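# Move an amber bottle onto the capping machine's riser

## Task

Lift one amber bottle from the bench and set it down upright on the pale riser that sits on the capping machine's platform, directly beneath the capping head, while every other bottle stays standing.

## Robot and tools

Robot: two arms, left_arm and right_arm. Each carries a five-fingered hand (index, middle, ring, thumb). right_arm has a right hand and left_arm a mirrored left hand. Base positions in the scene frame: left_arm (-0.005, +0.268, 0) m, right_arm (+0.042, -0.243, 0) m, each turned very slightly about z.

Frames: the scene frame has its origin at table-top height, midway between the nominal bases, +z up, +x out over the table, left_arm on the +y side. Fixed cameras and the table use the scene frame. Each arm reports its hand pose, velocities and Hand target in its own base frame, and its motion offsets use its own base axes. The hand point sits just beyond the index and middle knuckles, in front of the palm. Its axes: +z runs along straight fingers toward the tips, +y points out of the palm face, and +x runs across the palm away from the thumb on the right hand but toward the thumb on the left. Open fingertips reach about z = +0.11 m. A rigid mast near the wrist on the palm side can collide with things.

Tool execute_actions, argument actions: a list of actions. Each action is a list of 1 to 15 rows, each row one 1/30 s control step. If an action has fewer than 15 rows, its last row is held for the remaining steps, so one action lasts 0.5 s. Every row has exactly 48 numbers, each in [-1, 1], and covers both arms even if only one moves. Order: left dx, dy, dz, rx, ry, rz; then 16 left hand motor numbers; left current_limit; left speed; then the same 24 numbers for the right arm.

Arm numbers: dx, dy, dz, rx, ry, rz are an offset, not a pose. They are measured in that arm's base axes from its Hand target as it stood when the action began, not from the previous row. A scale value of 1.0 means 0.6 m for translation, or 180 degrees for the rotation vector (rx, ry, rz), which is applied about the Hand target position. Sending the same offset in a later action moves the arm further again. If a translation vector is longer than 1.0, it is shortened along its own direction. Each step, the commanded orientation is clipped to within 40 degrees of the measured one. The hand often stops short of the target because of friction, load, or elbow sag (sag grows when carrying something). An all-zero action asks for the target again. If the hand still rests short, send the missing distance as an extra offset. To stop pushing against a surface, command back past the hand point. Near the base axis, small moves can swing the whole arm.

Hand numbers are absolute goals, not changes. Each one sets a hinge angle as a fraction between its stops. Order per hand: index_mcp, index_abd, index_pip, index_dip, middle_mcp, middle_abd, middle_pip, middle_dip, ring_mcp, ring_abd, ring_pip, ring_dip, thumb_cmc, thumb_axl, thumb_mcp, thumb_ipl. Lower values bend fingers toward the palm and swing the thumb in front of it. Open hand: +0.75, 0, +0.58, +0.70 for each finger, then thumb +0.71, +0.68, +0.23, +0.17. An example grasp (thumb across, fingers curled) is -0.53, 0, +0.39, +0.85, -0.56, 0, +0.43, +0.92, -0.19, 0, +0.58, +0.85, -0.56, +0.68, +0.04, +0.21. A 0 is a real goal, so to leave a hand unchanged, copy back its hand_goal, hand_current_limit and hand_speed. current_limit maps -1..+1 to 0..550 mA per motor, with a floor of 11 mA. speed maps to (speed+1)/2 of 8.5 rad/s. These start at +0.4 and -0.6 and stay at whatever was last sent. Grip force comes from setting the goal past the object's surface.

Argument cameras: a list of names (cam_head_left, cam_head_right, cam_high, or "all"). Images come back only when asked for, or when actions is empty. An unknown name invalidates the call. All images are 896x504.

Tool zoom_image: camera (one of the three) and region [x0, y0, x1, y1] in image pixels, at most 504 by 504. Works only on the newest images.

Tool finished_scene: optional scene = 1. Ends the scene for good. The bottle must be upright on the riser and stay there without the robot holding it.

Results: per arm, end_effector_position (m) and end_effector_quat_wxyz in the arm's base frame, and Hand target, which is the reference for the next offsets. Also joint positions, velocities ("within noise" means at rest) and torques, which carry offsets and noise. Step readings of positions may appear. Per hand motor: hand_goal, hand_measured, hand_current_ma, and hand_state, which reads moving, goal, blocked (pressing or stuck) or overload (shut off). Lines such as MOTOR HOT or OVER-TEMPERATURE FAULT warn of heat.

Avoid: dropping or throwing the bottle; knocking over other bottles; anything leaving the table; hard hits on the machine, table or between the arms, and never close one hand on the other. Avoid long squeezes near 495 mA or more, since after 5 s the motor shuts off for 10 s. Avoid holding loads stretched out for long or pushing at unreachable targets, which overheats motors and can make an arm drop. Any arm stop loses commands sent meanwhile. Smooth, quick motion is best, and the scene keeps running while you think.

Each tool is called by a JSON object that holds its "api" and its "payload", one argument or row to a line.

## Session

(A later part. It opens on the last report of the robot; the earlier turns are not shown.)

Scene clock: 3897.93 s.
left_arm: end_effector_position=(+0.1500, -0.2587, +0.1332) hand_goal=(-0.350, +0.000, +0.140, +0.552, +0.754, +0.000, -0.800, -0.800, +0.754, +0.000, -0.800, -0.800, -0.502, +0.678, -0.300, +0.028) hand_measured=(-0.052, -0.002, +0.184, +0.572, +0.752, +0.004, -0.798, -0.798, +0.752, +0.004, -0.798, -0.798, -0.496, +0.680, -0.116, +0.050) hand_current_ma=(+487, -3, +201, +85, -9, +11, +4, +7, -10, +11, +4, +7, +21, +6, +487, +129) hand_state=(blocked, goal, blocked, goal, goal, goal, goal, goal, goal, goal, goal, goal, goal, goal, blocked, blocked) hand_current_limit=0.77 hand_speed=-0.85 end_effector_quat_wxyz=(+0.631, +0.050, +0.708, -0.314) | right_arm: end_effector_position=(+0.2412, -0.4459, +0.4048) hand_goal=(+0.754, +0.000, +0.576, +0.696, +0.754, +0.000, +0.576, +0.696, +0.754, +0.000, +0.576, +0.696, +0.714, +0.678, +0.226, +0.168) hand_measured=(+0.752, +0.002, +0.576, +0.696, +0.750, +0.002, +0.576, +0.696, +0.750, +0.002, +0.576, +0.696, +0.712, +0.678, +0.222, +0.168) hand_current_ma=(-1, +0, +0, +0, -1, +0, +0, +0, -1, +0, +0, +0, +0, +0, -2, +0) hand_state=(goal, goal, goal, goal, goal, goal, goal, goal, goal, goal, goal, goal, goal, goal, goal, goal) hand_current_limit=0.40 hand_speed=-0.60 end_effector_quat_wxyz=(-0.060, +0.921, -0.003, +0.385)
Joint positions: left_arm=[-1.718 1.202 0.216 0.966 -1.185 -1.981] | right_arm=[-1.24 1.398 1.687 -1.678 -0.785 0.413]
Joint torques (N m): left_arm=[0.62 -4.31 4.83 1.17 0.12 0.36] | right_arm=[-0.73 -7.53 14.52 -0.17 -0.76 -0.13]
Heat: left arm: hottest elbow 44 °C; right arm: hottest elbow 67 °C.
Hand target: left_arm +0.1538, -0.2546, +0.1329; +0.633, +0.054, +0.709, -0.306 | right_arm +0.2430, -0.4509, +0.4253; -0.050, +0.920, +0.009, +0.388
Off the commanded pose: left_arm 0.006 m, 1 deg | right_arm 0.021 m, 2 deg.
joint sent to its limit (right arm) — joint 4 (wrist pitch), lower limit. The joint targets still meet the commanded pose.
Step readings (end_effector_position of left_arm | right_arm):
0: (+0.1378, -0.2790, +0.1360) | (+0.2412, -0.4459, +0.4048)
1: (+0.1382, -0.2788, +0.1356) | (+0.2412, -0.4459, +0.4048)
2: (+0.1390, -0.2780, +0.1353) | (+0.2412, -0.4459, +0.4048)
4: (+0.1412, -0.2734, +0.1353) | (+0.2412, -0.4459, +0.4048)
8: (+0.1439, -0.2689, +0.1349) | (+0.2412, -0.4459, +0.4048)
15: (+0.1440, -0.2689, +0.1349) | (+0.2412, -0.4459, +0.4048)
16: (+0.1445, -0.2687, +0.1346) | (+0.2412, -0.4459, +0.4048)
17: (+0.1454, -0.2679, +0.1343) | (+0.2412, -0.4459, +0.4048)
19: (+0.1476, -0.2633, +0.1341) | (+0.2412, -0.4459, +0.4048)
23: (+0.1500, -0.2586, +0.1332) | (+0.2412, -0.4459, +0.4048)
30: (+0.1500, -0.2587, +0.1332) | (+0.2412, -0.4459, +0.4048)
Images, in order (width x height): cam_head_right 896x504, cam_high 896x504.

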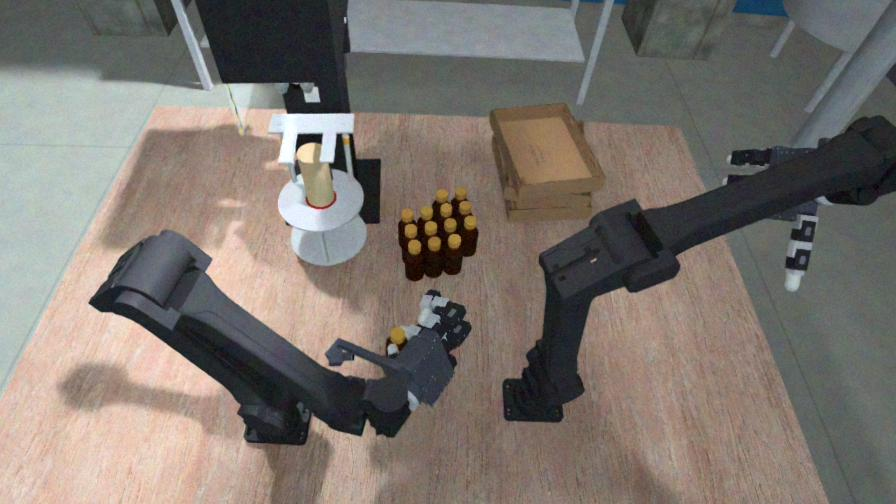

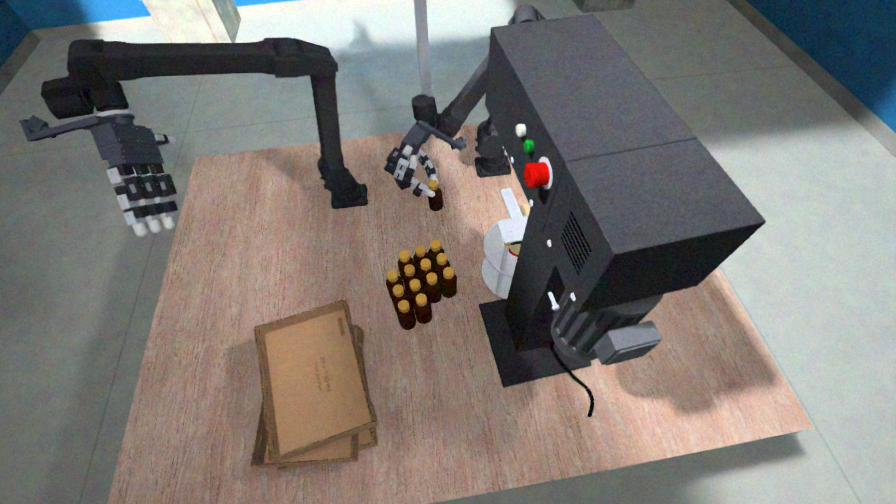

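{"api": "execute_actions", "payload": {
  "actions": [
    [[0.003,0.005,0.012,0,0,0,-0.35,0,0.139,0.551,0.754,0,-0.8,-0.8,0.754,0,-0.8,-0.8,-0.503,0.678,-0.3,0.027,0.77,-0.85,0,0,0,0,0,0,0.754,0,0.576,0.696,0.754,0,0.576,0.696,0.754,0,0.576,0.696,0.714,0.678,0.226,0.168,0.4,-0.6]],
    [[0,0,0.012,0,0,0,-0.35,0,0.139,0.551,0.754,0,-0.8,-0.8,0.754,0,-0.8,-0.8,-0.503,0.678,-0.3,0.027,0.77,-0.85,0,0,0,0,0,0,0.754,0,0.576,0.696,0.754,0,0.576,0.696,0.754,0,0.576,0.696,0.714,0.678,0.226,0.168,0.4,-0.6]],
    [[0,0,0.012,0,0,0,-0.35,0,0.139,0.551,0.754,0,-0.8,-0.8,0.754,0,-0.8,-0.8,-0.503,0.678,-0.3,0.027,0.77,-0.85,0,0,0,0,0,0,0.754,0,0.576,0.696,0.754,0,0.576,0.696,0.754,0,0.576,0.696,0.714,0.678,0.226,0.168,0.4,-0.6]]
  ],
  "cameras": ["all"]
}}

{"api": "zoom_image", "payload": {
  "camera": "cam_high",
  "region": [380, 140, 460, 220]
}}

{"api": "zoom_image", "payload": {
  "camera": "cam_head_right",
  "region": [340, 290, 480, 430]
}}

{"api": "zoom_image", "payload": {
  "camera": "cam_head_left",
  "region": [340, 290, 480, 430]
}}

Scene clock: 3979.20 s.
left_arm: end_effector_position=(+0.1522, -0.2496, +0.1468) hand_goal=(-0.350, +0.000, +0.140, +0.552, +0.754, +0.000, -0.800, -0.800, +0.754, +0.000, -0.800, -0.800, -0.502, +0.678, -0.300, +0.028) hand_measured=(-0.052, +0.014, +0.188, +0.574, +0.752, +0.004, -0.798, -0.798, +0.752, +0.004, -0.798, -0.798, -0.468, +0.694, -0.126, +0.050) hand_current_ma=(+487, +50, +216, +92, -9, +11, +4, +7, -10, +11, +4, +7, +157, +81, +487, +129) hand_state=(blocked, goal, blocked, blocked, goal, goal, goal, goal, goal, goal, goal, goal, blocked, goal, blocked, blocked) hand_current_limit=0.77 hand_speed=-0.85 end_effector_quat_wxyz=(+0.630, +0.061, +0.711, -0.307) | right_arm: end_effector_position=(+0.2412, -0.4459, +0.4048) hand_goal=(+0.754, +0.000, +0.576, +0.696, +0.754, +0.000, +0.576, +0.696, +0.754, +0.000, +0.576, +0.696, +0.714, +0.678, +0.226, +0.168) hand_measured=(+0.752, +0.002, +0.576, +0.696, +0.750, +0.002, +0.576, +0.696, +0.750, +0.002, +0.576, +0.696, +0.712, +0.678, +0.222, +0.168) hand_current_ma=(-1, +0, +0, +0, -1, +0, +0, +0, -1, +0, +0, +0, +0, +0, -2, +0) hand_state=(goal, goal, goal, goal, goal, goal, goal, goal, goal, goal, goal, goal, goal, goal, goal, goal) hand_current_limit=0.40 hand_speed=-0.60 end_effector_quat_wxyz=(-0.060, +0.921, -0.003, +0.385)
Joint positions: left_arm=[-1.714 1.079 0.213 0.819 -1.174 -1.983] | right_arm=[-1.24 1.398 1.687 -1.678 -0.785 0.413]
Joint torques (N m): left_arm=[0.85 -3.84 7.2 1.28 -0.07 0.37] | right_arm=[-0.73 -7.59 14.52 -0.18 -0.77 -0.13]
Heat: left arm: hottest elbow 44 °C; right arm: hottest elbow 67 °C.
Hand target: left_arm +0.1556, -0.2516, +0.1544; +0.633, +0.054, +0.709, -0.306 | right_arm +0.2430, -0.4509, +0.4253; -0.050, +0.920, +0.009, +0.388
Off the commanded pose: left_arm 0.009 m, 1 deg | right_arm 0.021 m, 2 deg.
joint sent to its limit (right arm) — joint 4 (wrist pitch), lower limit. The joint targets still meet the commanded pose.
Step readings (end_effector_position of left_arm | right_arm):
0: (+0.1500, -0.2587, +0.1332) | (+0.2412, -0.4459, +0.4048)
1: (+0.1501, -0.2586, +0.1334) | (+0.2412, -0.4459, +0.4048)
2: (+0.1504, -0.2582, +0.1342) | (+0.2412, -0.4459, +0.4048)
4: (+0.1508, -0.2570, +0.1364) | (+0.2412, -0.4459, +0.4048)
8: (+0.1512, -0.2561, +0.1389) | (+0.2412, -0.4459, +0.4048)
15: (+0.1512, -0.2557, +0.1383) | (+0.2412, -0.4459, +0.4048)
16: (+0.1513, -0.2554, +0.1383) | (+0.2412, -0.4459, +0.4048)
17: (+0.1514, -0.2548, +0.1388) | (+0.2412, -0.4459, +0.4048)
19: (+0.1515, -0.2538, +0.1408) | (+0.2412, -0.4459, +0.4048)
23: (+0.1517, -0.2529, +0.1432) | (+0.2412, -0.4459, +0.4048)
30: (+0.1517, -0.2526, +0.1428) | (+0.2412, -0.4459, +0.4048)
31: (+0.1518, -0.2523, +0.1428) | (+0.2412, -0.4459, +0.4048)
32: (+0.1519, -0.2518, +0.1432) | (+0.2412, -0.4459, +0.4048)
34: (+0.1520, -0.2508, +0.1451) | (+0.2412, -0.4459, +0.4048)
38: (+0.1521, -0.2499, +0.1472) | (+0.2412, -0.4459, +0.4048)
45: (+0.1522, -0.2496, +0.1469) | (+0.2412, -0.4459, +0.4048)

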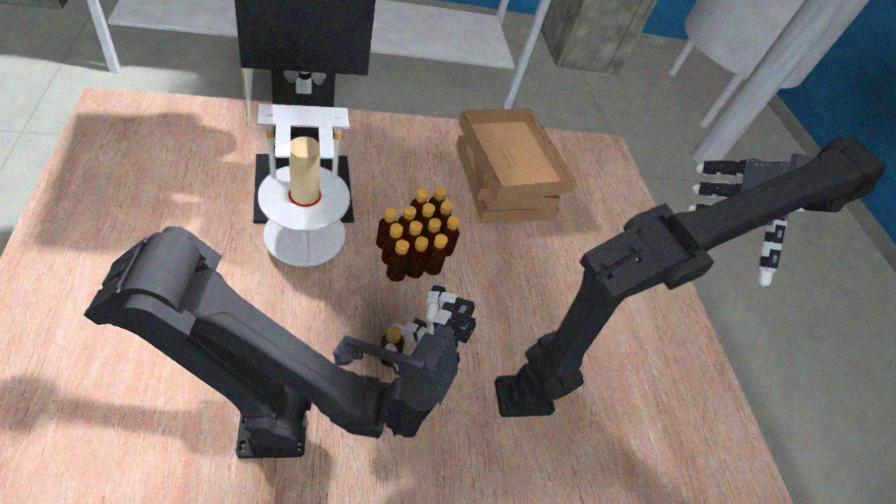

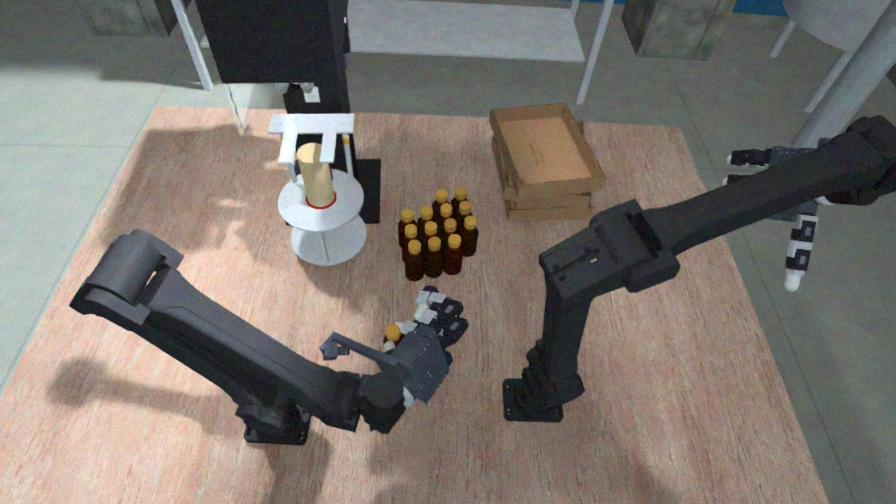

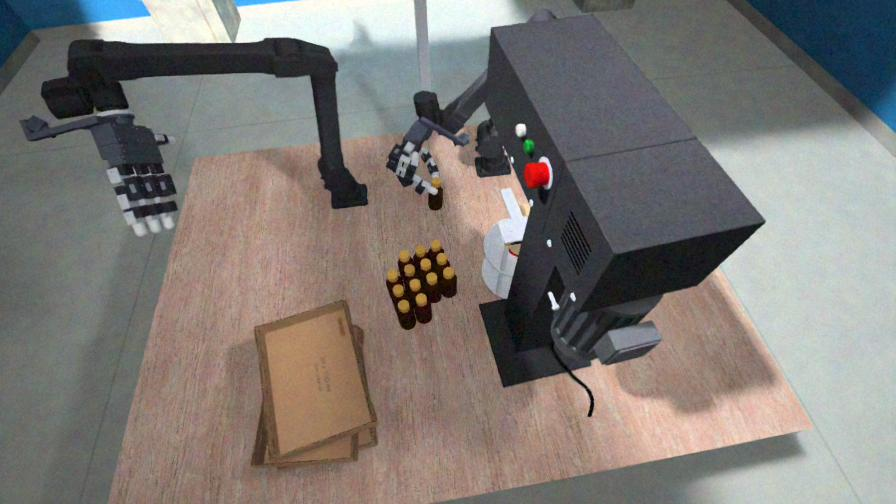

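Scaled by 6.300 from the camera's 896x504 image, which has a finer 1280x720 frame.

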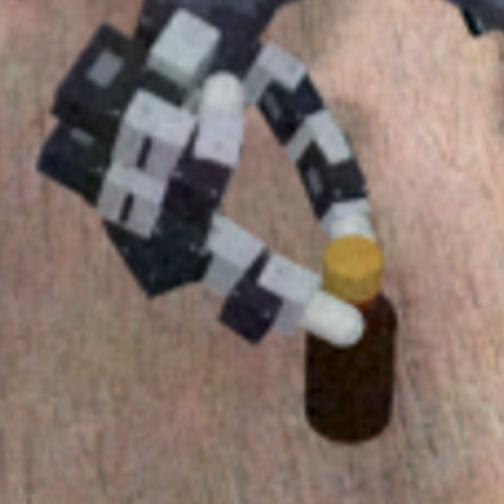

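Scaled by 3.600 from the camera's 896x504 image, which has a finer 1280x720 frame.

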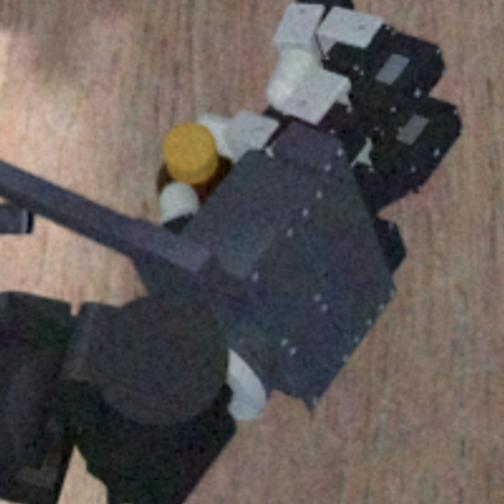

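Scaled by 3.600 from the camera's 896x504 image, which has a finer 1280x720 frame.

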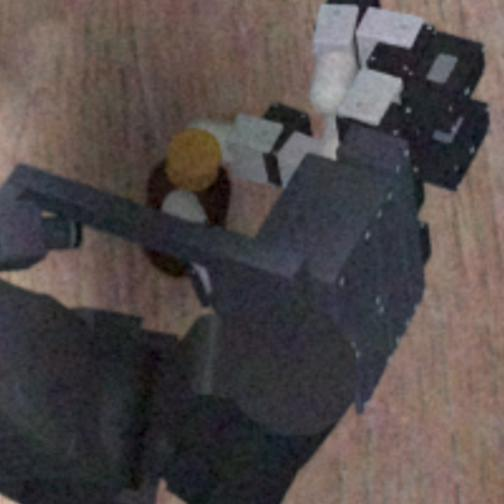

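{"api": "execute_actions", "payload": {
  "actions": [
    [[0,0,-0.013,0,0,0,-0.35,0,0.139,0.551,0.754,0,-0.8,-0.8,0.754,0,-0.8,-0.8,-0.503,0.678,-0.3,0.027,0.77,-0.85,0,0,0,0,0,0,0.754,0,0.576,0.696,0.754,0,0.576,0.696,0.754,0,0.576,0.696,0.714,0.678,0.226,0.168,0.4,-0.6]],
    [[0,0,-0.013,0,0,0,-0.35,0,0.139,0.551,0.754,0,-0.8,-0.8,0.754,0,-0.8,-0.8,-0.503,0.678,-0.3,0.027,0.77,-0.85,0,0,0,0,0,0,0.754,0,0.576,0.696,0.754,0,0.576,0.696,0.754,0,0.576,0.696,0.714,0.678,0.226,0.168,0.4,-0.6]]
  ],
  "cameras": ["cam_high", "cam_head_left"]
}}

{"api": "zoom_image", "payload": {
  "camera": "cam_high",
  "region": [380, 140, 460, 220]
}}

{"api": "zoom_image", "payload": {
  "camera": "cam_head_left",
  "region": [340, 290, 480, 430]
}}

Scene clock: 4001.13 s.
left_arm: end_effector_position=(+0.1515, -0.2542, +0.1374) hand_goal=(-0.350, +0.000, +0.140, +0.552, +0.754, +0.000, -0.800, -0.800, +0.754, +0.000, -0.800, -0.800, -0.502, +0.678, -0.300, +0.028) hand_measured=(-0.052, +0.014, +0.188, +0.574, +0.752, +0.004, -0.798, -0.798, +0.752, +0.004, -0.798, -0.798, -0.466, +0.694, -0.126, +0.050) hand_current_ma=(+487, +51, +217, +93, -9, +11, +4, +7, -10, +11, +4, +7, +160, +83, +487, +129) hand_state=(blocked, goal, blocked, blocked, goal, goal, goal, goal, goal, goal, goal, goal, blocked, goal, blocked, blocked) hand_current_limit=0.77 hand_speed=-0.85 end_effector_quat_wxyz=(+0.629, +0.060, +0.712, -0.307) | right_arm: end_effector_position=(+0.2412, -0.4459, +0.4048) hand_goal=(+0.754, +0.000, +0.576, +0.696, +0.754, +0.000, +0.576, +0.696, +0.754, +0.000, +0.576, +0.696, +0.714, +0.678, +0.226, +0.168) hand_measured=(+0.752, +0.002, +0.576, +0.696, +0.750, +0.002, +0.576, +0.696, +0.750, +0.002, +0.576, +0.696, +0.712, +0.678, +0.222, +0.168) hand_current_ma=(-1, +0, +0, +0, -1, +0, +0, +0, -1, +0, +0, +0, +0, +0, -2, +0) hand_state=(goal, goal, goal, goal, goal, goal, goal, goal, goal, goal, goal, goal, goal, goal, goal, goal) hand_current_limit=0.40 hand_speed=-0.60 end_effector_quat_wxyz=(-0.060, +0.921, -0.003, +0.385)
Joint positions: left_arm=[-1.713 1.145 0.213 0.88 -1.174 -1.989] | right_arm=[-1.24 1.398 1.687 -1.678 -0.785 0.413]
Joint torques (N m): left_arm=[0.73 -3.19 5.38 2.81 -0.09 0.42] | right_arm=[-0.79 -7.59 14.52 -0.18 -0.76 -0.13]
Heat: left arm: hottest elbow 44 °C; right arm: hottest elbow 67 °C.
Hand target: left_arm +0.1556, -0.2516, +0.1388; +0.633, +0.054, +0.709, -0.305 | right_arm +0.2430, -0.4509, +0.4253; -0.050, +0.920, +0.009, +0.388
Off the commanded pose: left_arm 0.005 m, 1 deg | right_arm 0.021 m, 2 deg.
joint sent to its limit (right arm) — joint 4 (wrist pitch), lower limit. The joint targets still meet the commanded pose.
Step readings (end_effector_position of left_arm | right_arm):
0: (+0.1522, -0.2496, +0.1468) | (+0.2412, -0.4459, +0.4048)
1: (+0.1522, -0.2497, +0.1466) | (+0.2412, -0.4459, +0.4048)
2: (+0.1521, -0.2500, +0.1460) | (+0.2412, -0.4459, +0.4048)
4: (+0.1520, -0.2503, +0.1441) | (+0.2412, -0.4459, +0.4048)
8: (+0.1520, -0.2505, +0.1424) | (+0.2412, -0.4459, +0.4048)
15: (+0.1520, -0.2507, +0.1426) | (+0.2412, -0.4459, +0.4048)
16: (+0.1519, -0.2511, +0.1424) | (+0.2412, -0.4459, +0.4048)
17: (+0.1519, -0.2518, +0.1418) | (+0.2412, -0.4459, +0.4048)
19: (+0.1518, -0.2529, +0.1394) | (+0.2412, -0.4459, +0.4048)
23: (+0.1516, -0.2538, +0.1370) | (+0.2412, -0.4459, +0.4048)
30: (+0.1516, -0.2542, +0.1374) | (+0.2412, -0.4459, +0.4048)
Images, in order (width x height): cam_head_left 896x504, cam_high 896x504.

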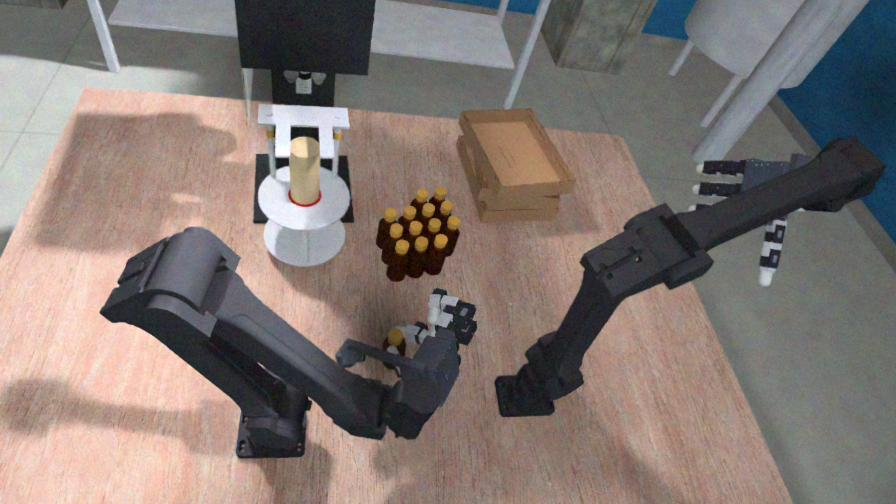

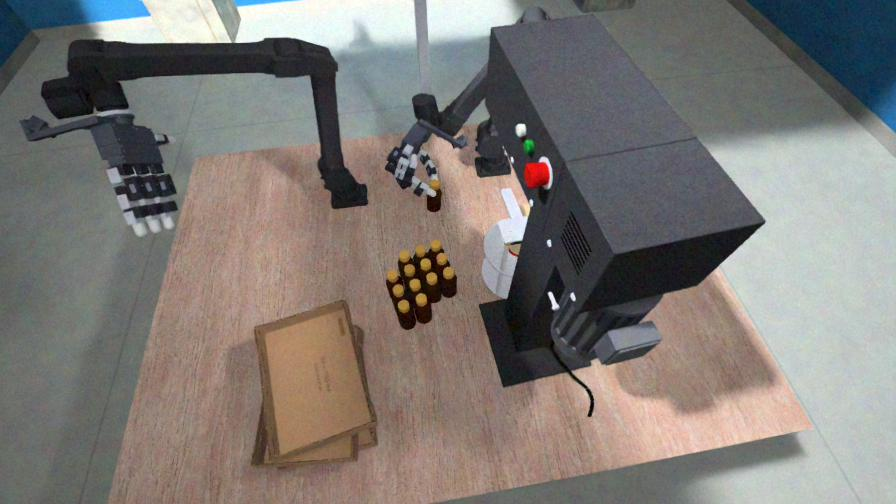

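Scaled by 6.300 from the camera's 896x504 image, which has a finer 1280x720 frame.

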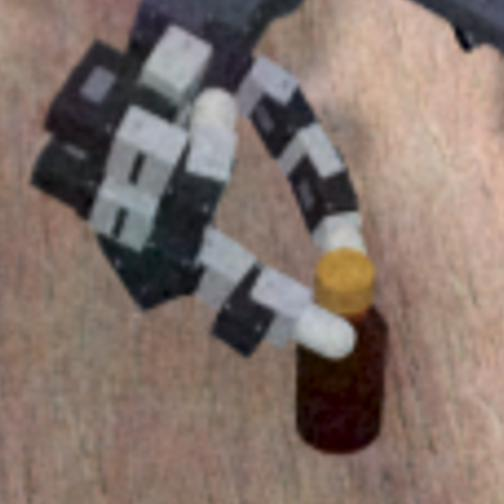

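Scaled by 3.600 from the camera's 896x504 image, which has a finer 1280x720 frame.

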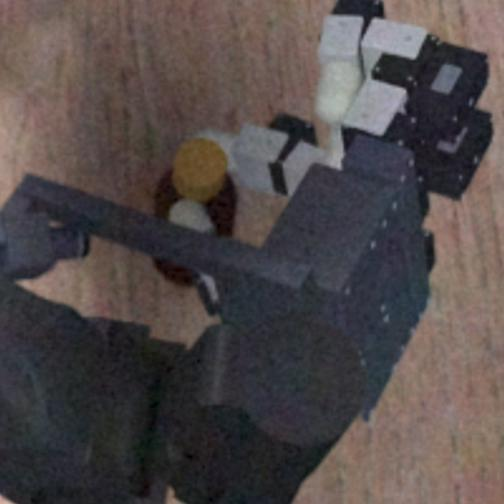

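{"api": "execute_actions", "payload": {
  "actions": [
    [[0,0,-0.009,0,0,0,-0.35,0,0.139,0.551,0.754,0,-0.8,-0.8,0.754,0,-0.8,-0.8,-0.503,0.678,-0.3,0.027,0.77,-0.85,0,0,0,0,0,0,0.754,0,0.576,0.696,0.754,0,0.576,0.696,0.754,0,0.576,0.696,0.714,0.678,0.226,0.168,0.4,-0.6]],
    [[0,0,-0.007,0,0,0,-0.35,0,0.139,0.551,0.754,0,-0.8,-0.8,0.754,0,-0.8,-0.8,-0.503,0.678,-0.3,0.027,0.77,-0.85,0,0,0,0,0,0,0.754,0,0.576,0.696,0.754,0,0.576,0.696,0.754,0,0.576,0.696,0.714,0.678,0.226,0.168,0.4,-0.6]]
  ],
  "cameras": ["cam_high", "cam_head_left"]
}}

{"api": "zoom_image", "payload": {
  "camera": "cam_high",
  "region": [380, 140, 460, 220]
}}

Scene clock: 4015.97 s.
left_arm: end_effector_position=(+0.1512, -0.2578, +0.1335) hand_goal=(-0.350, +0.000, +0.140, +0.552, +0.754, +0.000, -0.800, -0.800, +0.754, +0.000, -0.800, -0.800, -0.502, +0.678, -0.300, +0.028) hand_measured=(-0.052, -0.010, +0.198, +0.574, +0.752, +0.004, -0.798, -0.798, +0.752, +0.004, -0.798, -0.798, -0.480, +0.686, -0.136, +0.050) hand_current_ma=(+487, -39, +263, +100, -9, +11, +4, +7, -10, +11, +4, +7, +94, +44, +487, +129) hand_state=(blocked, goal, blocked, blocked, goal, goal, goal, goal, goal, goal, goal, goal, blocked, goal, blocked, blocked) hand_current_limit=0.77 hand_speed=-0.85 end_effector_quat_wxyz=(+0.629, +0.054, +0.709, -0.315) | right_arm: end_effector_position=(+0.2412, -0.4459, +0.4048) hand_goal=(+0.754, +0.000, +0.576, +0.696, +0.754, +0.000, +0.576, +0.696, +0.754, +0.000, +0.576, +0.696, +0.714, +0.678, +0.226, +0.168) hand_measured=(+0.752, +0.002, +0.576, +0.696, +0.750, +0.002, +0.576, +0.696, +0.750, +0.002, +0.576, +0.696, +0.712, +0.678, +0.222, +0.168) hand_current_ma=(-1, +0, +0, +0, -1, +0, +0, +0, -1, +0, +0, +0, +0, +0, -2, +0) hand_state=(goal, goal, goal, goal, goal, goal, goal, goal, goal, goal, goal, goal, goal, goal, goal, goal) hand_current_limit=0.40 hand_speed=-0.60 end_effector_quat_wxyz=(-0.060, +0.921, -0.003, +0.385)
Joint positions: left_arm=[-1.713 1.189 0.211 0.95 -1.173 -1.983] | right_arm=[-1.24 1.398 1.687 -1.678 -0.785 0.413]
Joint torques (N m): left_arm=[0.79 -2.9 4.38 2.56 -0.1 0.35] | right_arm=[-0.73 -7.53 14.52 -0.17 -0.76 -0.13]
Heat: left arm: hottest elbow 44 °C; right arm: hottest elbow 67 °C.
Hand target: left_arm +0.1556, -0.2517, +0.1292; +0.633, +0.054, +0.709, -0.305 | right_arm +0.2430, -0.4509, +0.4253; -0.050, +0.920, +0.009, +0.388
Off the commanded pose: left_arm 0.009 m, 1 deg | right_arm 0.021 m, 2 deg.
joint sent to its limit (right arm) — joint 4 (wrist pitch), lower limit. The joint targets still meet the commanded pose.
Step readings (end_effector_position of left_arm | right_arm):
0: (+0.1515, -0.2542, +0.1374) | (+0.2412, -0.4459, +0.4048)
1: (+0.1515, -0.2543, +0.1372) | (+0.2412, -0.4459, +0.4048)
2: (+0.1515, -0.2545, +0.1367) | (+0.2412, -0.4459, +0.4048)
4: (+0.1514, -0.2553, +0.1356) | (+0.2412, -0.4459, +0.4048)
8: (+0.1513, -0.2561, +0.1353) | (+0.2412, -0.4459, +0.4048)
15: (+0.1513, -0.2562, +0.1354) | (+0.2412, -0.4459, +0.4048)
16: (+0.1512, -0.2564, +0.1353) | (+0.2412, -0.4459, +0.4048)
17: (+0.1512, -0.2569, +0.1350) | (+0.2412, -0.4459, +0.4048)
19: (+0.1511, -0.2574, +0.1339) | (+0.2412, -0.4459, +0.4048)
23: (+0.1512, -0.2577, +0.1334) | (+0.2412, -0.4459, +0.4048)
30: (+0.1512, -0.2578, +0.1335) | (+0.2412, -0.4459, +0.4048)
Images, in order (width x height): cam_head_left 896x504, cam_high 896x504.

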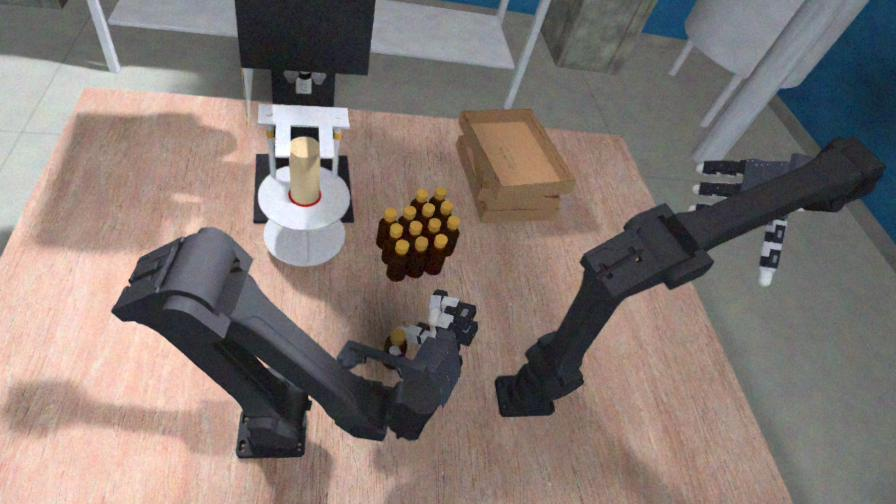

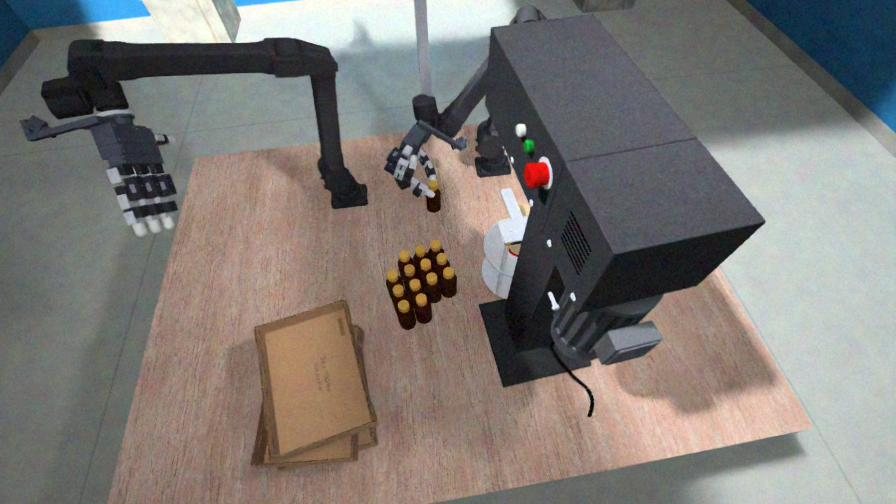

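Scaled by 6.300 from the camera's 896x504 image, which has a finer 1280x720 frame.

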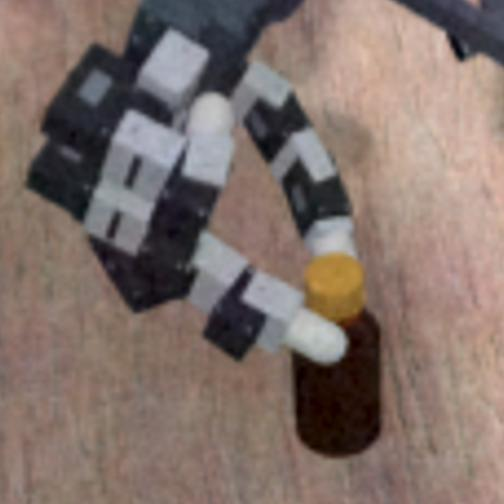

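{"api": "execute_actions", "payload": {
  "actions": [
    [[0,0,0,0,0,0,0.0,0,0.139,0.551,0.754,0,-0.8,-0.8,0.754,0,-0.8,-0.8,-0.503,0.678,-0.05,0.027,0.5,-0.93,0,0,0,0,0,0,0.754,0,0.576,0.696,0.754,0,0.576,0.696,0.754,0,0.576,0.696,0.714,0.678,0.226,0.168,0.4,-0.6]],
    [[0,0,0,0,0,0,0.08,0,0.139,0.551,0.754,0,-0.8,-0.8,0.754,0,-0.8,-0.8,-0.503,0.678,0.05,0.027,0.5,-0.9,0,0,0,0,0,0,0.754,0,0.576,0.696,0.754,0,0.576,0.696,0.754,0,0.576,0.696,0.714,0.678,0.226,0.168,0.4,-0.6]]
  ],
  "cameras": ["all"]
}}

{"api": "zoom_image", "payload": {
  "camera": "cam_high",
  "region": [380, 140, 460, 220]
}}

{"api": "zoom_image", "payload": {
  "camera": "cam_head_left",
  "region": [340, 290, 480, 430]
}}

{"api": "zoom_image", "payload": {
  "camera": "cam_head_right",
  "region": [340, 290, 480, 430]
}}

Scene clock: 4042.37 s.
left_arm: end_effector_position=(+0.1512, -0.2578, +0.1331) hand_goal=(+0.080, +0.000, +0.140, +0.552, +0.754, +0.000, -0.800, -0.800, +0.754, +0.000, -0.800, -0.800, -0.502, +0.678, +0.050, +0.028) hand_measured=(+0.074, +0.002, +0.142, +0.554, +0.752, +0.004, -0.798, -0.798, +0.752, +0.004, -0.798, -0.798, -0.486, +0.682, +0.048, +0.030) hand_current_ma=(-25, +9, +10, +10, -9, +11, +4, +7, -10, +11, +4, +7, +73, +24, -7, +14) hand_state=(goal, goal, goal, goal, goal, goal, goal, goal, goal, goal, goal, goal, goal, goal, goal, goal) hand_current_limit=0.50 hand_speed=-0.90 end_effector_quat_wxyz=(+0.629, +0.055, +0.709, -0.314) | right_arm: end_effector_position=(+0.2412, -0.4459, +0.4048) hand_goal=(+0.754, +0.000, +0.576, +0.696, +0.754, +0.000, +0.576, +0.696, +0.754, +0.000, +0.576, +0.696, +0.714, +0.678, +0.226, +0.168) hand_measured=(+0.752, +0.002, +0.576, +0.696, +0.750, +0.002, +0.576, +0.696, +0.750, +0.002, +0.576, +0.696, +0.712, +0.678, +0.222, +0.168) hand_current_ma=(-1, +0, +0, +0, -1, +0, +0, +0, -1, +0, +0, +0, +0, +0, -2, +0) hand_state=(goal, goal, goal, goal, goal, goal, goal, goal, goal, goal, goal, goal, goal, goal, goal, goal) hand_current_limit=0.40 hand_speed=-0.60 end_effector_quat_wxyz=(-0.060, +0.921, -0.003, +0.385)
Joint positions: left_arm=[-1.713 1.191 0.211 0.95 -1.173 -1.983] | right_arm=[-1.24 1.398 1.687 -1.678 -0.785 0.413]
Joint torques (N m): left_arm=[0.67 -2.96 4.41 2.56 -0.1 0.35] | right_arm=[-0.73 -7.53 14.5 -0.18 -0.76 -0.13]
Heat: left arm: hottest elbow 44 °C; right arm: hottest elbow 67 °C.
Hand target: left_arm +0.1556, -0.2517, +0.1293; +0.633, +0.054, +0.709, -0.306 | right_arm +0.2430, -0.4509, +0.4253; -0.050, +0.920, +0.009, +0.388
Off the commanded pose: left_arm 0.008 m, 1 deg | right_arm 0.021 m, 2 deg.
joint sent to its limit (right arm) — joint 4 (wrist pitch), lower limit. The joint targets still meet the commanded pose.
Step readings (end_effector_position of left_arm | right_arm):
0: (+0.1512, -0.2578, +0.1335) | (+0.2412, -0.4459, +0.4048)
1: (+0.1512, -0.2578, +0.1335) | (+0.2412, -0.4459, +0.4048)
2: (+0.1512, -0.2578, +0.1335) | (+0.2412, -0.4459, +0.4048)
4: (+0.1512, -0.2578, +0.1335) | (+0.2412, -0.4459, +0.4048)
8: (+0.1512, -0.2578, +0.1334) | (+0.2412, -0.4459, +0.4048)
15: (+0.1512, -0.2578, +0.1333) | (+0.2412, -0.4459, +0.4048)
16: (+0.1512, -0.2578, +0.1333) | (+0.2412, -0.4459, +0.4048)
17: (+0.1512, -0.2578, +0.1333) | (+0.2412, -0.4459, +0.4048)
19: (+0.1512, -0.2578, +0.1331) | (+0.2412, -0.4459, +0.4048)
23: (+0.1512, -0.2578, +0.1331) | (+0.2412, -0.4459, +0.4048)
30: (+0.1512, -0.2578, +0.1331) | (+0.2412, -0.4459, +0.4048)

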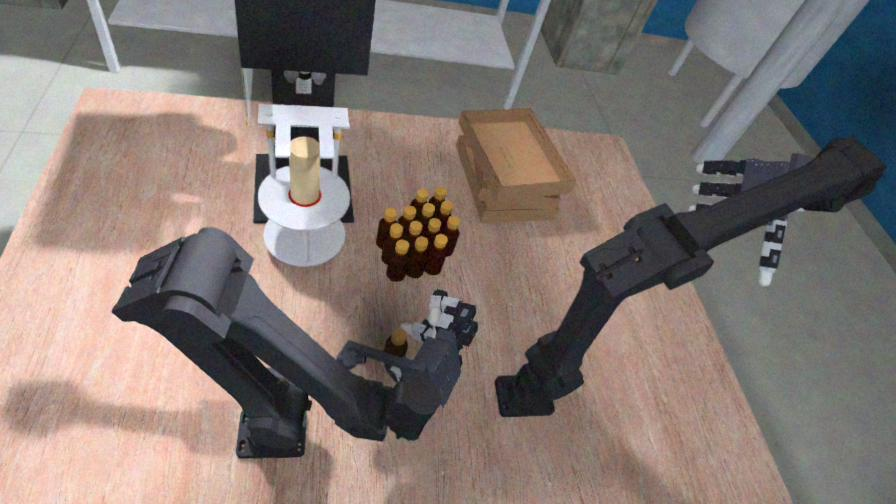

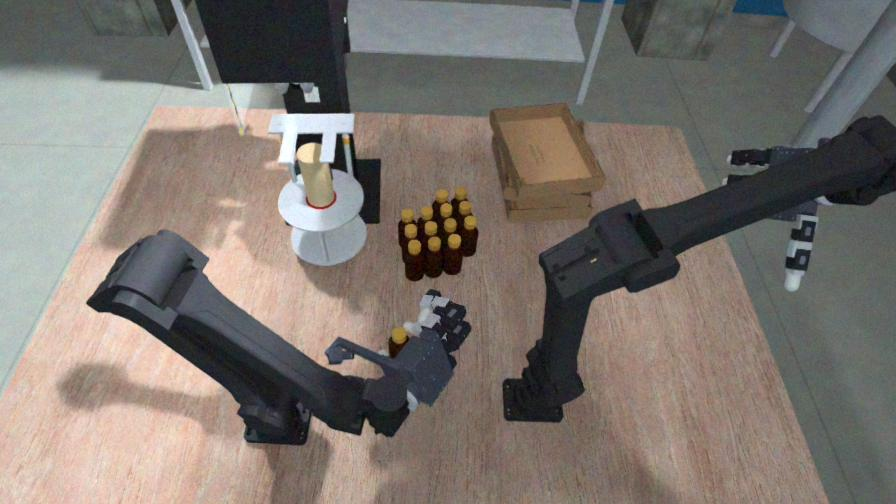

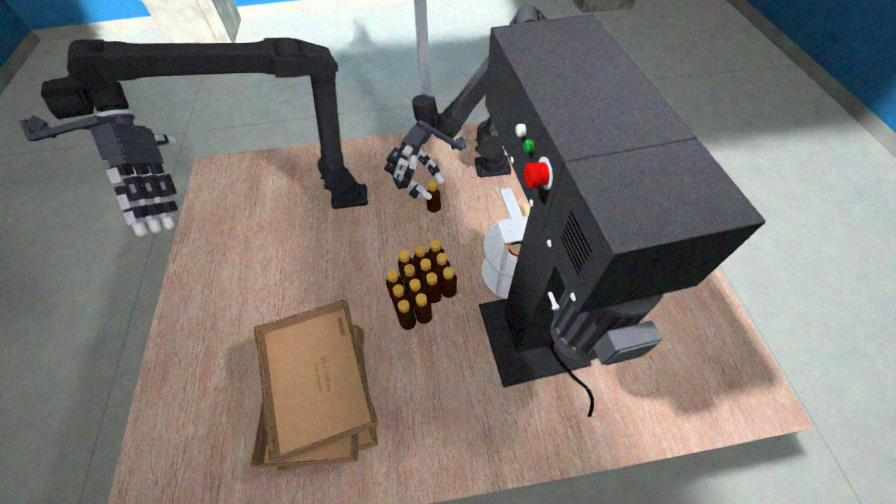

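Scaled by 6.300 from the camera's 896x504 image, which has a finer 1280x720 frame.

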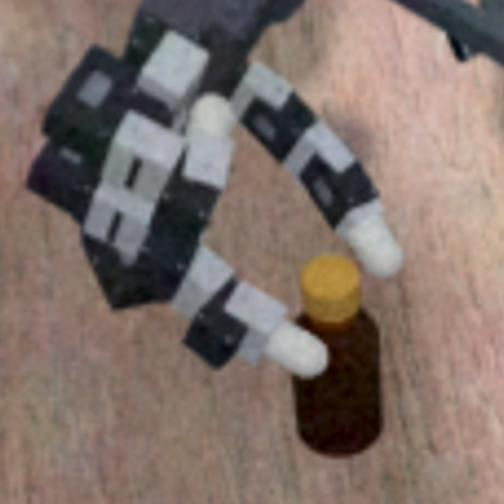

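Scaled by 3.600 from the camera's 896x504 image, which has a finer 1280x720 frame.

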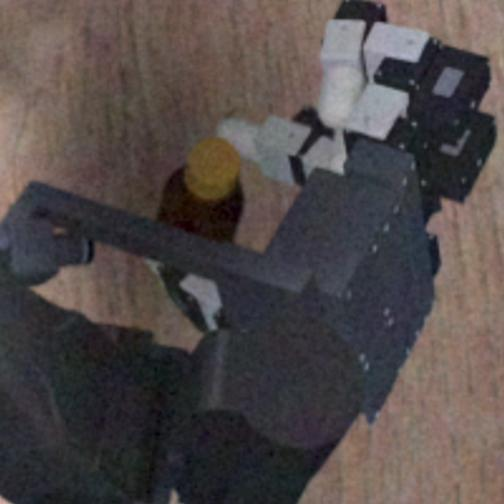

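Scaled by 3.600 from the camera's 896x504 image, which has a finer 1280x720 frame.

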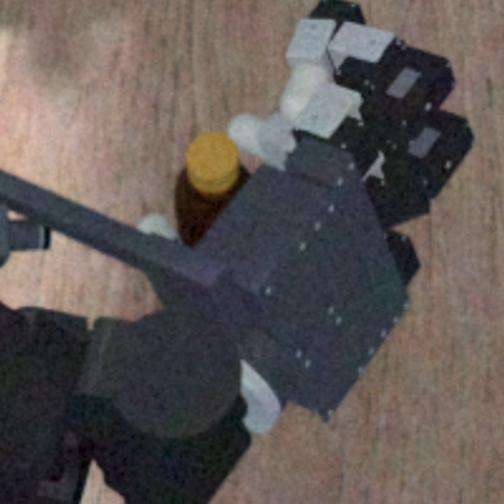

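{"api": "execute_actions", "payload": {
  "actions": [
    [[0,0,0,0,0,0,0.2055,0,0.139,0.551,0.754,0,-0.8,-0.8,0.754,0,-0.8,-0.8,-0.503,0.678,0.2247,0.027,0.5,-0.8,0,0,0,0,0,0,0.754,0,0.576,0.696,0.754,0,0.576,0.696,0.754,0,0.576,0.696,0.714,0.678,0.226,0.168,0.4,-0.6]],
    [[0.008,-0.004,-0.015,0,0,0,0.2055,0,0.139,0.551,0.754,0,-0.8,-0.8,0.754,0,-0.8,-0.8,-0.503,0.678,0.2247,0.027,0.5,-0.8,0,0,0,0,0,0,0.754,0,0.576,0.696,0.754,0,0.576,0.696,0.754,0,0.576,0.696,0.714,0.678,0.226,0.168,0.4,-0.6]],
    [[0.008,-0.004,-0.015,0,0,0,0.2055,0,0.139,0.551,0.754,0,-0.8,-0.8,0.754,0,-0.8,-0.8,-0.503,0.678,0.2247,0.027,0.5,-0.8,0,0,0,0,0,0,0.754,0,0.576,0.696,0.754,0,0.576,0.696,0.754,0,0.576,0.696,0.714,0.678,0.226,0.168,0.4,-0.6]]
  ],
  "cameras": ["all"]
}}

{"api": "zoom_image", "payload": {
  "camera": "cam_high",
  "region": [380, 140, 460, 220]
}}

{"api": "zoom_image", "payload": {
  "camera": "cam_head_left",
  "region": [340, 290, 480, 430]
}}

{"api": "zoom_image", "payload": {
  "camera": "cam_head_right",
  "region": [340, 290, 480, 430]
}}

Scene clock: 4163.93 s.
left_arm: end_effector_position=(+0.1612, -0.2615, +0.1127) hand_goal=(+0.206, +0.000, +0.140, +0.552, +0.754, +0.000, -0.800, -0.800, +0.754, +0.000, -0.800, -0.800, -0.502, +0.678, +0.224, +0.028) hand_measured=(+0.202, +0.002, +0.142, +0.554, +0.752, +0.004, -0.798, -0.798, +0.752, +0.004, -0.798, -0.798, -0.486, +0.680, +0.222, +0.030) hand_current_ma=(-17, +9, +8, +9, -10, +11, +4, +7, -10, +11, +4, +7, +69, +13, -7, +11) hand_state=(goal, goal, goal, goal, goal, goal, goal, goal, goal, goal, goal, goal, goal, goal, goal, goal) hand_current_limit=0.50 hand_speed=-0.80 end_effector_quat_wxyz=(+0.629, +0.055, +0.710, -0.311) | right_arm: end_effector_position=(+0.2412, -0.4459, +0.4048) hand_goal=(+0.754, +0.000, +0.576, +0.696, +0.754, +0.000, +0.576, +0.696, +0.754, +0.000, +0.576, +0.696, +0.714, +0.678, +0.226, +0.168) hand_measured=(+0.752, +0.002, +0.576, +0.696, +0.750, +0.002, +0.576, +0.696, +0.750, +0.002, +0.576, +0.696, +0.712, +0.678, +0.222, +0.168) hand_current_ma=(-1, +0, +0, +0, -1, +0, +0, +0, -1, +0, +0, +0, +0, +0, -2, +0) hand_state=(goal, goal, goal, goal, goal, goal, goal, goal, goal, goal, goal, goal, goal, goal, goal, goal) hand_current_limit=0.40 hand_speed=-0.60 end_effector_quat_wxyz=(-0.060, +0.921, -0.003, +0.385)
Joint positions: left_arm=[-1.669 1.321 0.202 1.085 -1.133 -1.983] | right_arm=[-1.24 1.398 1.687 -1.678 -0.785 0.413]
Joint torques (N m): left_arm=[0.67 -4.01 3.67 2.71 0.02 0.38] | right_arm=[-0.73 -7.53 14.52 -0.17 -0.76 -0.13]
Heat: left arm: hottest elbow 43 °C; right arm: hottest elbow 67 °C.
Hand target: left_arm +0.1652, -0.2565, +0.1113; +0.633, +0.054, +0.709, -0.306 | right_arm +0.2430, -0.4509, +0.4253; -0.050, +0.920, +0.009, +0.388
Off the commanded pose: left_arm 0.007 m, 1 deg | right_arm 0.021 m, 2 deg.
joint sent to its limit (right arm) — joint 4 (wrist pitch), lower limit. The joint targets still meet the commanded pose.
Step readings (end_effector_position of left_arm | right_arm):
0: (+0.1512, -0.2578, +0.1331) | (+0.2412, -0.4459, +0.4048)
1: (+0.1512, -0.2578, +0.1331) | (+0.2412, -0.4459, +0.4048)
2: (+0.1512, -0.2578, +0.1331) | (+0.2412, -0.4459, +0.4048)
4: (+0.1512, -0.2578, +0.1331) | (+0.2412, -0.4459, +0.4048)
8: (+0.1512, -0.2578, +0.1331) | (+0.2412, -0.4459, +0.4048)
15: (+0.1512, -0.2578, +0.1331) | (+0.2412, -0.4459, +0.4048)
16: (+0.1515, -0.2585, +0.1326) | (+0.2412, -0.4459, +0.4048)
17: (+0.1524, -0.2595, +0.1310) | (+0.2412, -0.4459, +0.4048)
19: (+0.1544, -0.2593, +0.1268) | (+0.2412, -0.4459, +0.4048)
23: (+0.1565, -0.2576, +0.1210) | (+0.2412, -0.4459, +0.4048)
30: (+0.1564, -0.2581, +0.1216) | (+0.2412, -0.4459, +0.4048)
31: (+0.1567, -0.2593, +0.1213) | (+0.2412, -0.4459, +0.4048)
32: (+0.1576, -0.2610, +0.1201) | (+0.2412, -0.4459, +0.4048)
34: (+0.1595, -0.2613, +0.1165) | (+0.2412, -0.4459, +0.4048)
38: (+0.1612, -0.2609, +0.1120) | (+0.2412, -0.4459, +0.4048)
45: (+0.1612, -0.2615, +0.1126) | (+0.2412, -0.4459, +0.4048)

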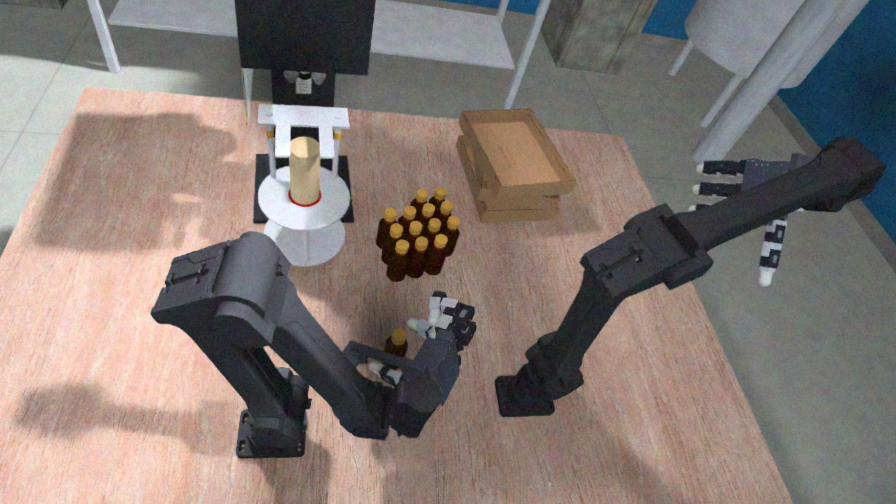

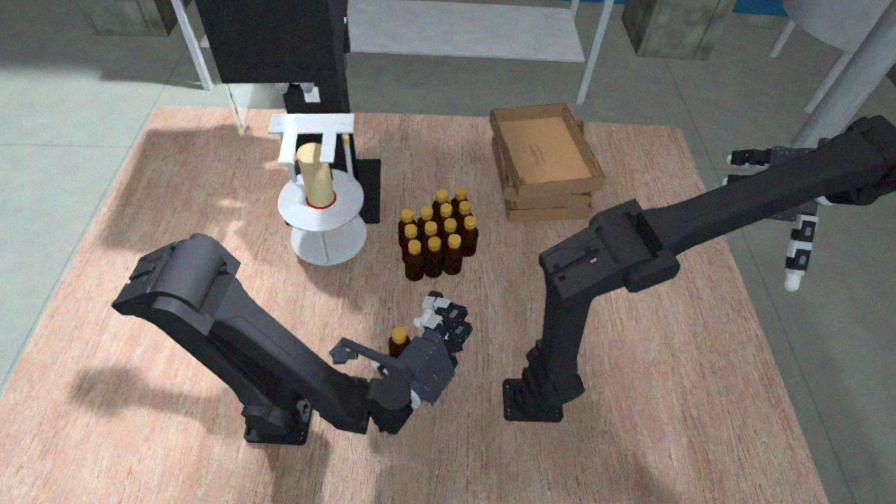

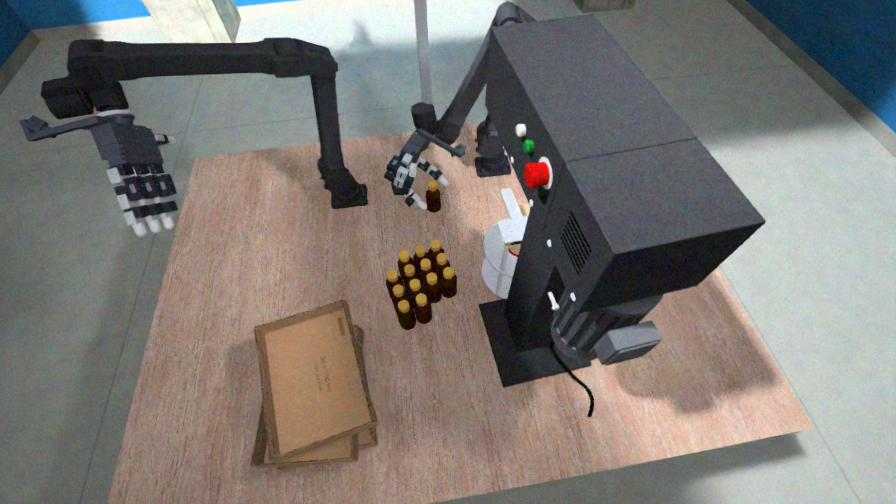

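Scaled by 6.300 from the camera's 896x504 image, which has a finer 1280x720 frame.

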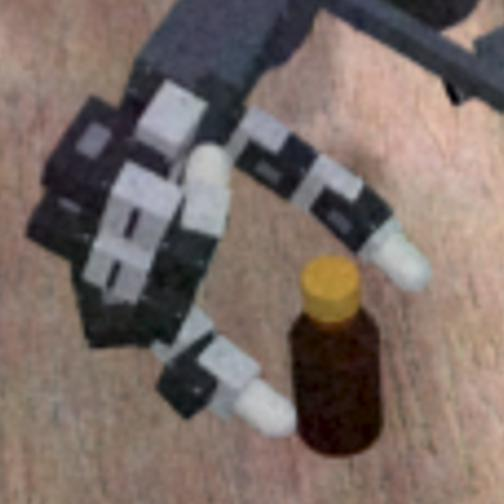

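Scaled by 3.600 from the camera's 896x504 image, which has a finer 1280x720 frame.

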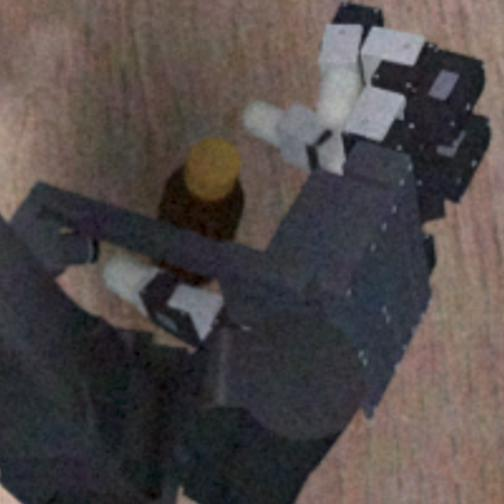

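Scaled by 3.600 from the camera's 896x504 image, which has a finer 1280x720 frame.

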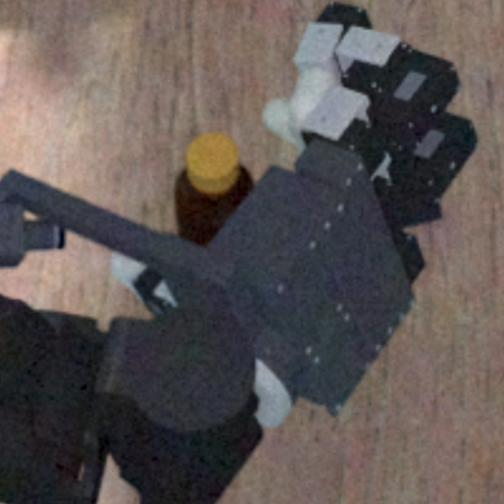

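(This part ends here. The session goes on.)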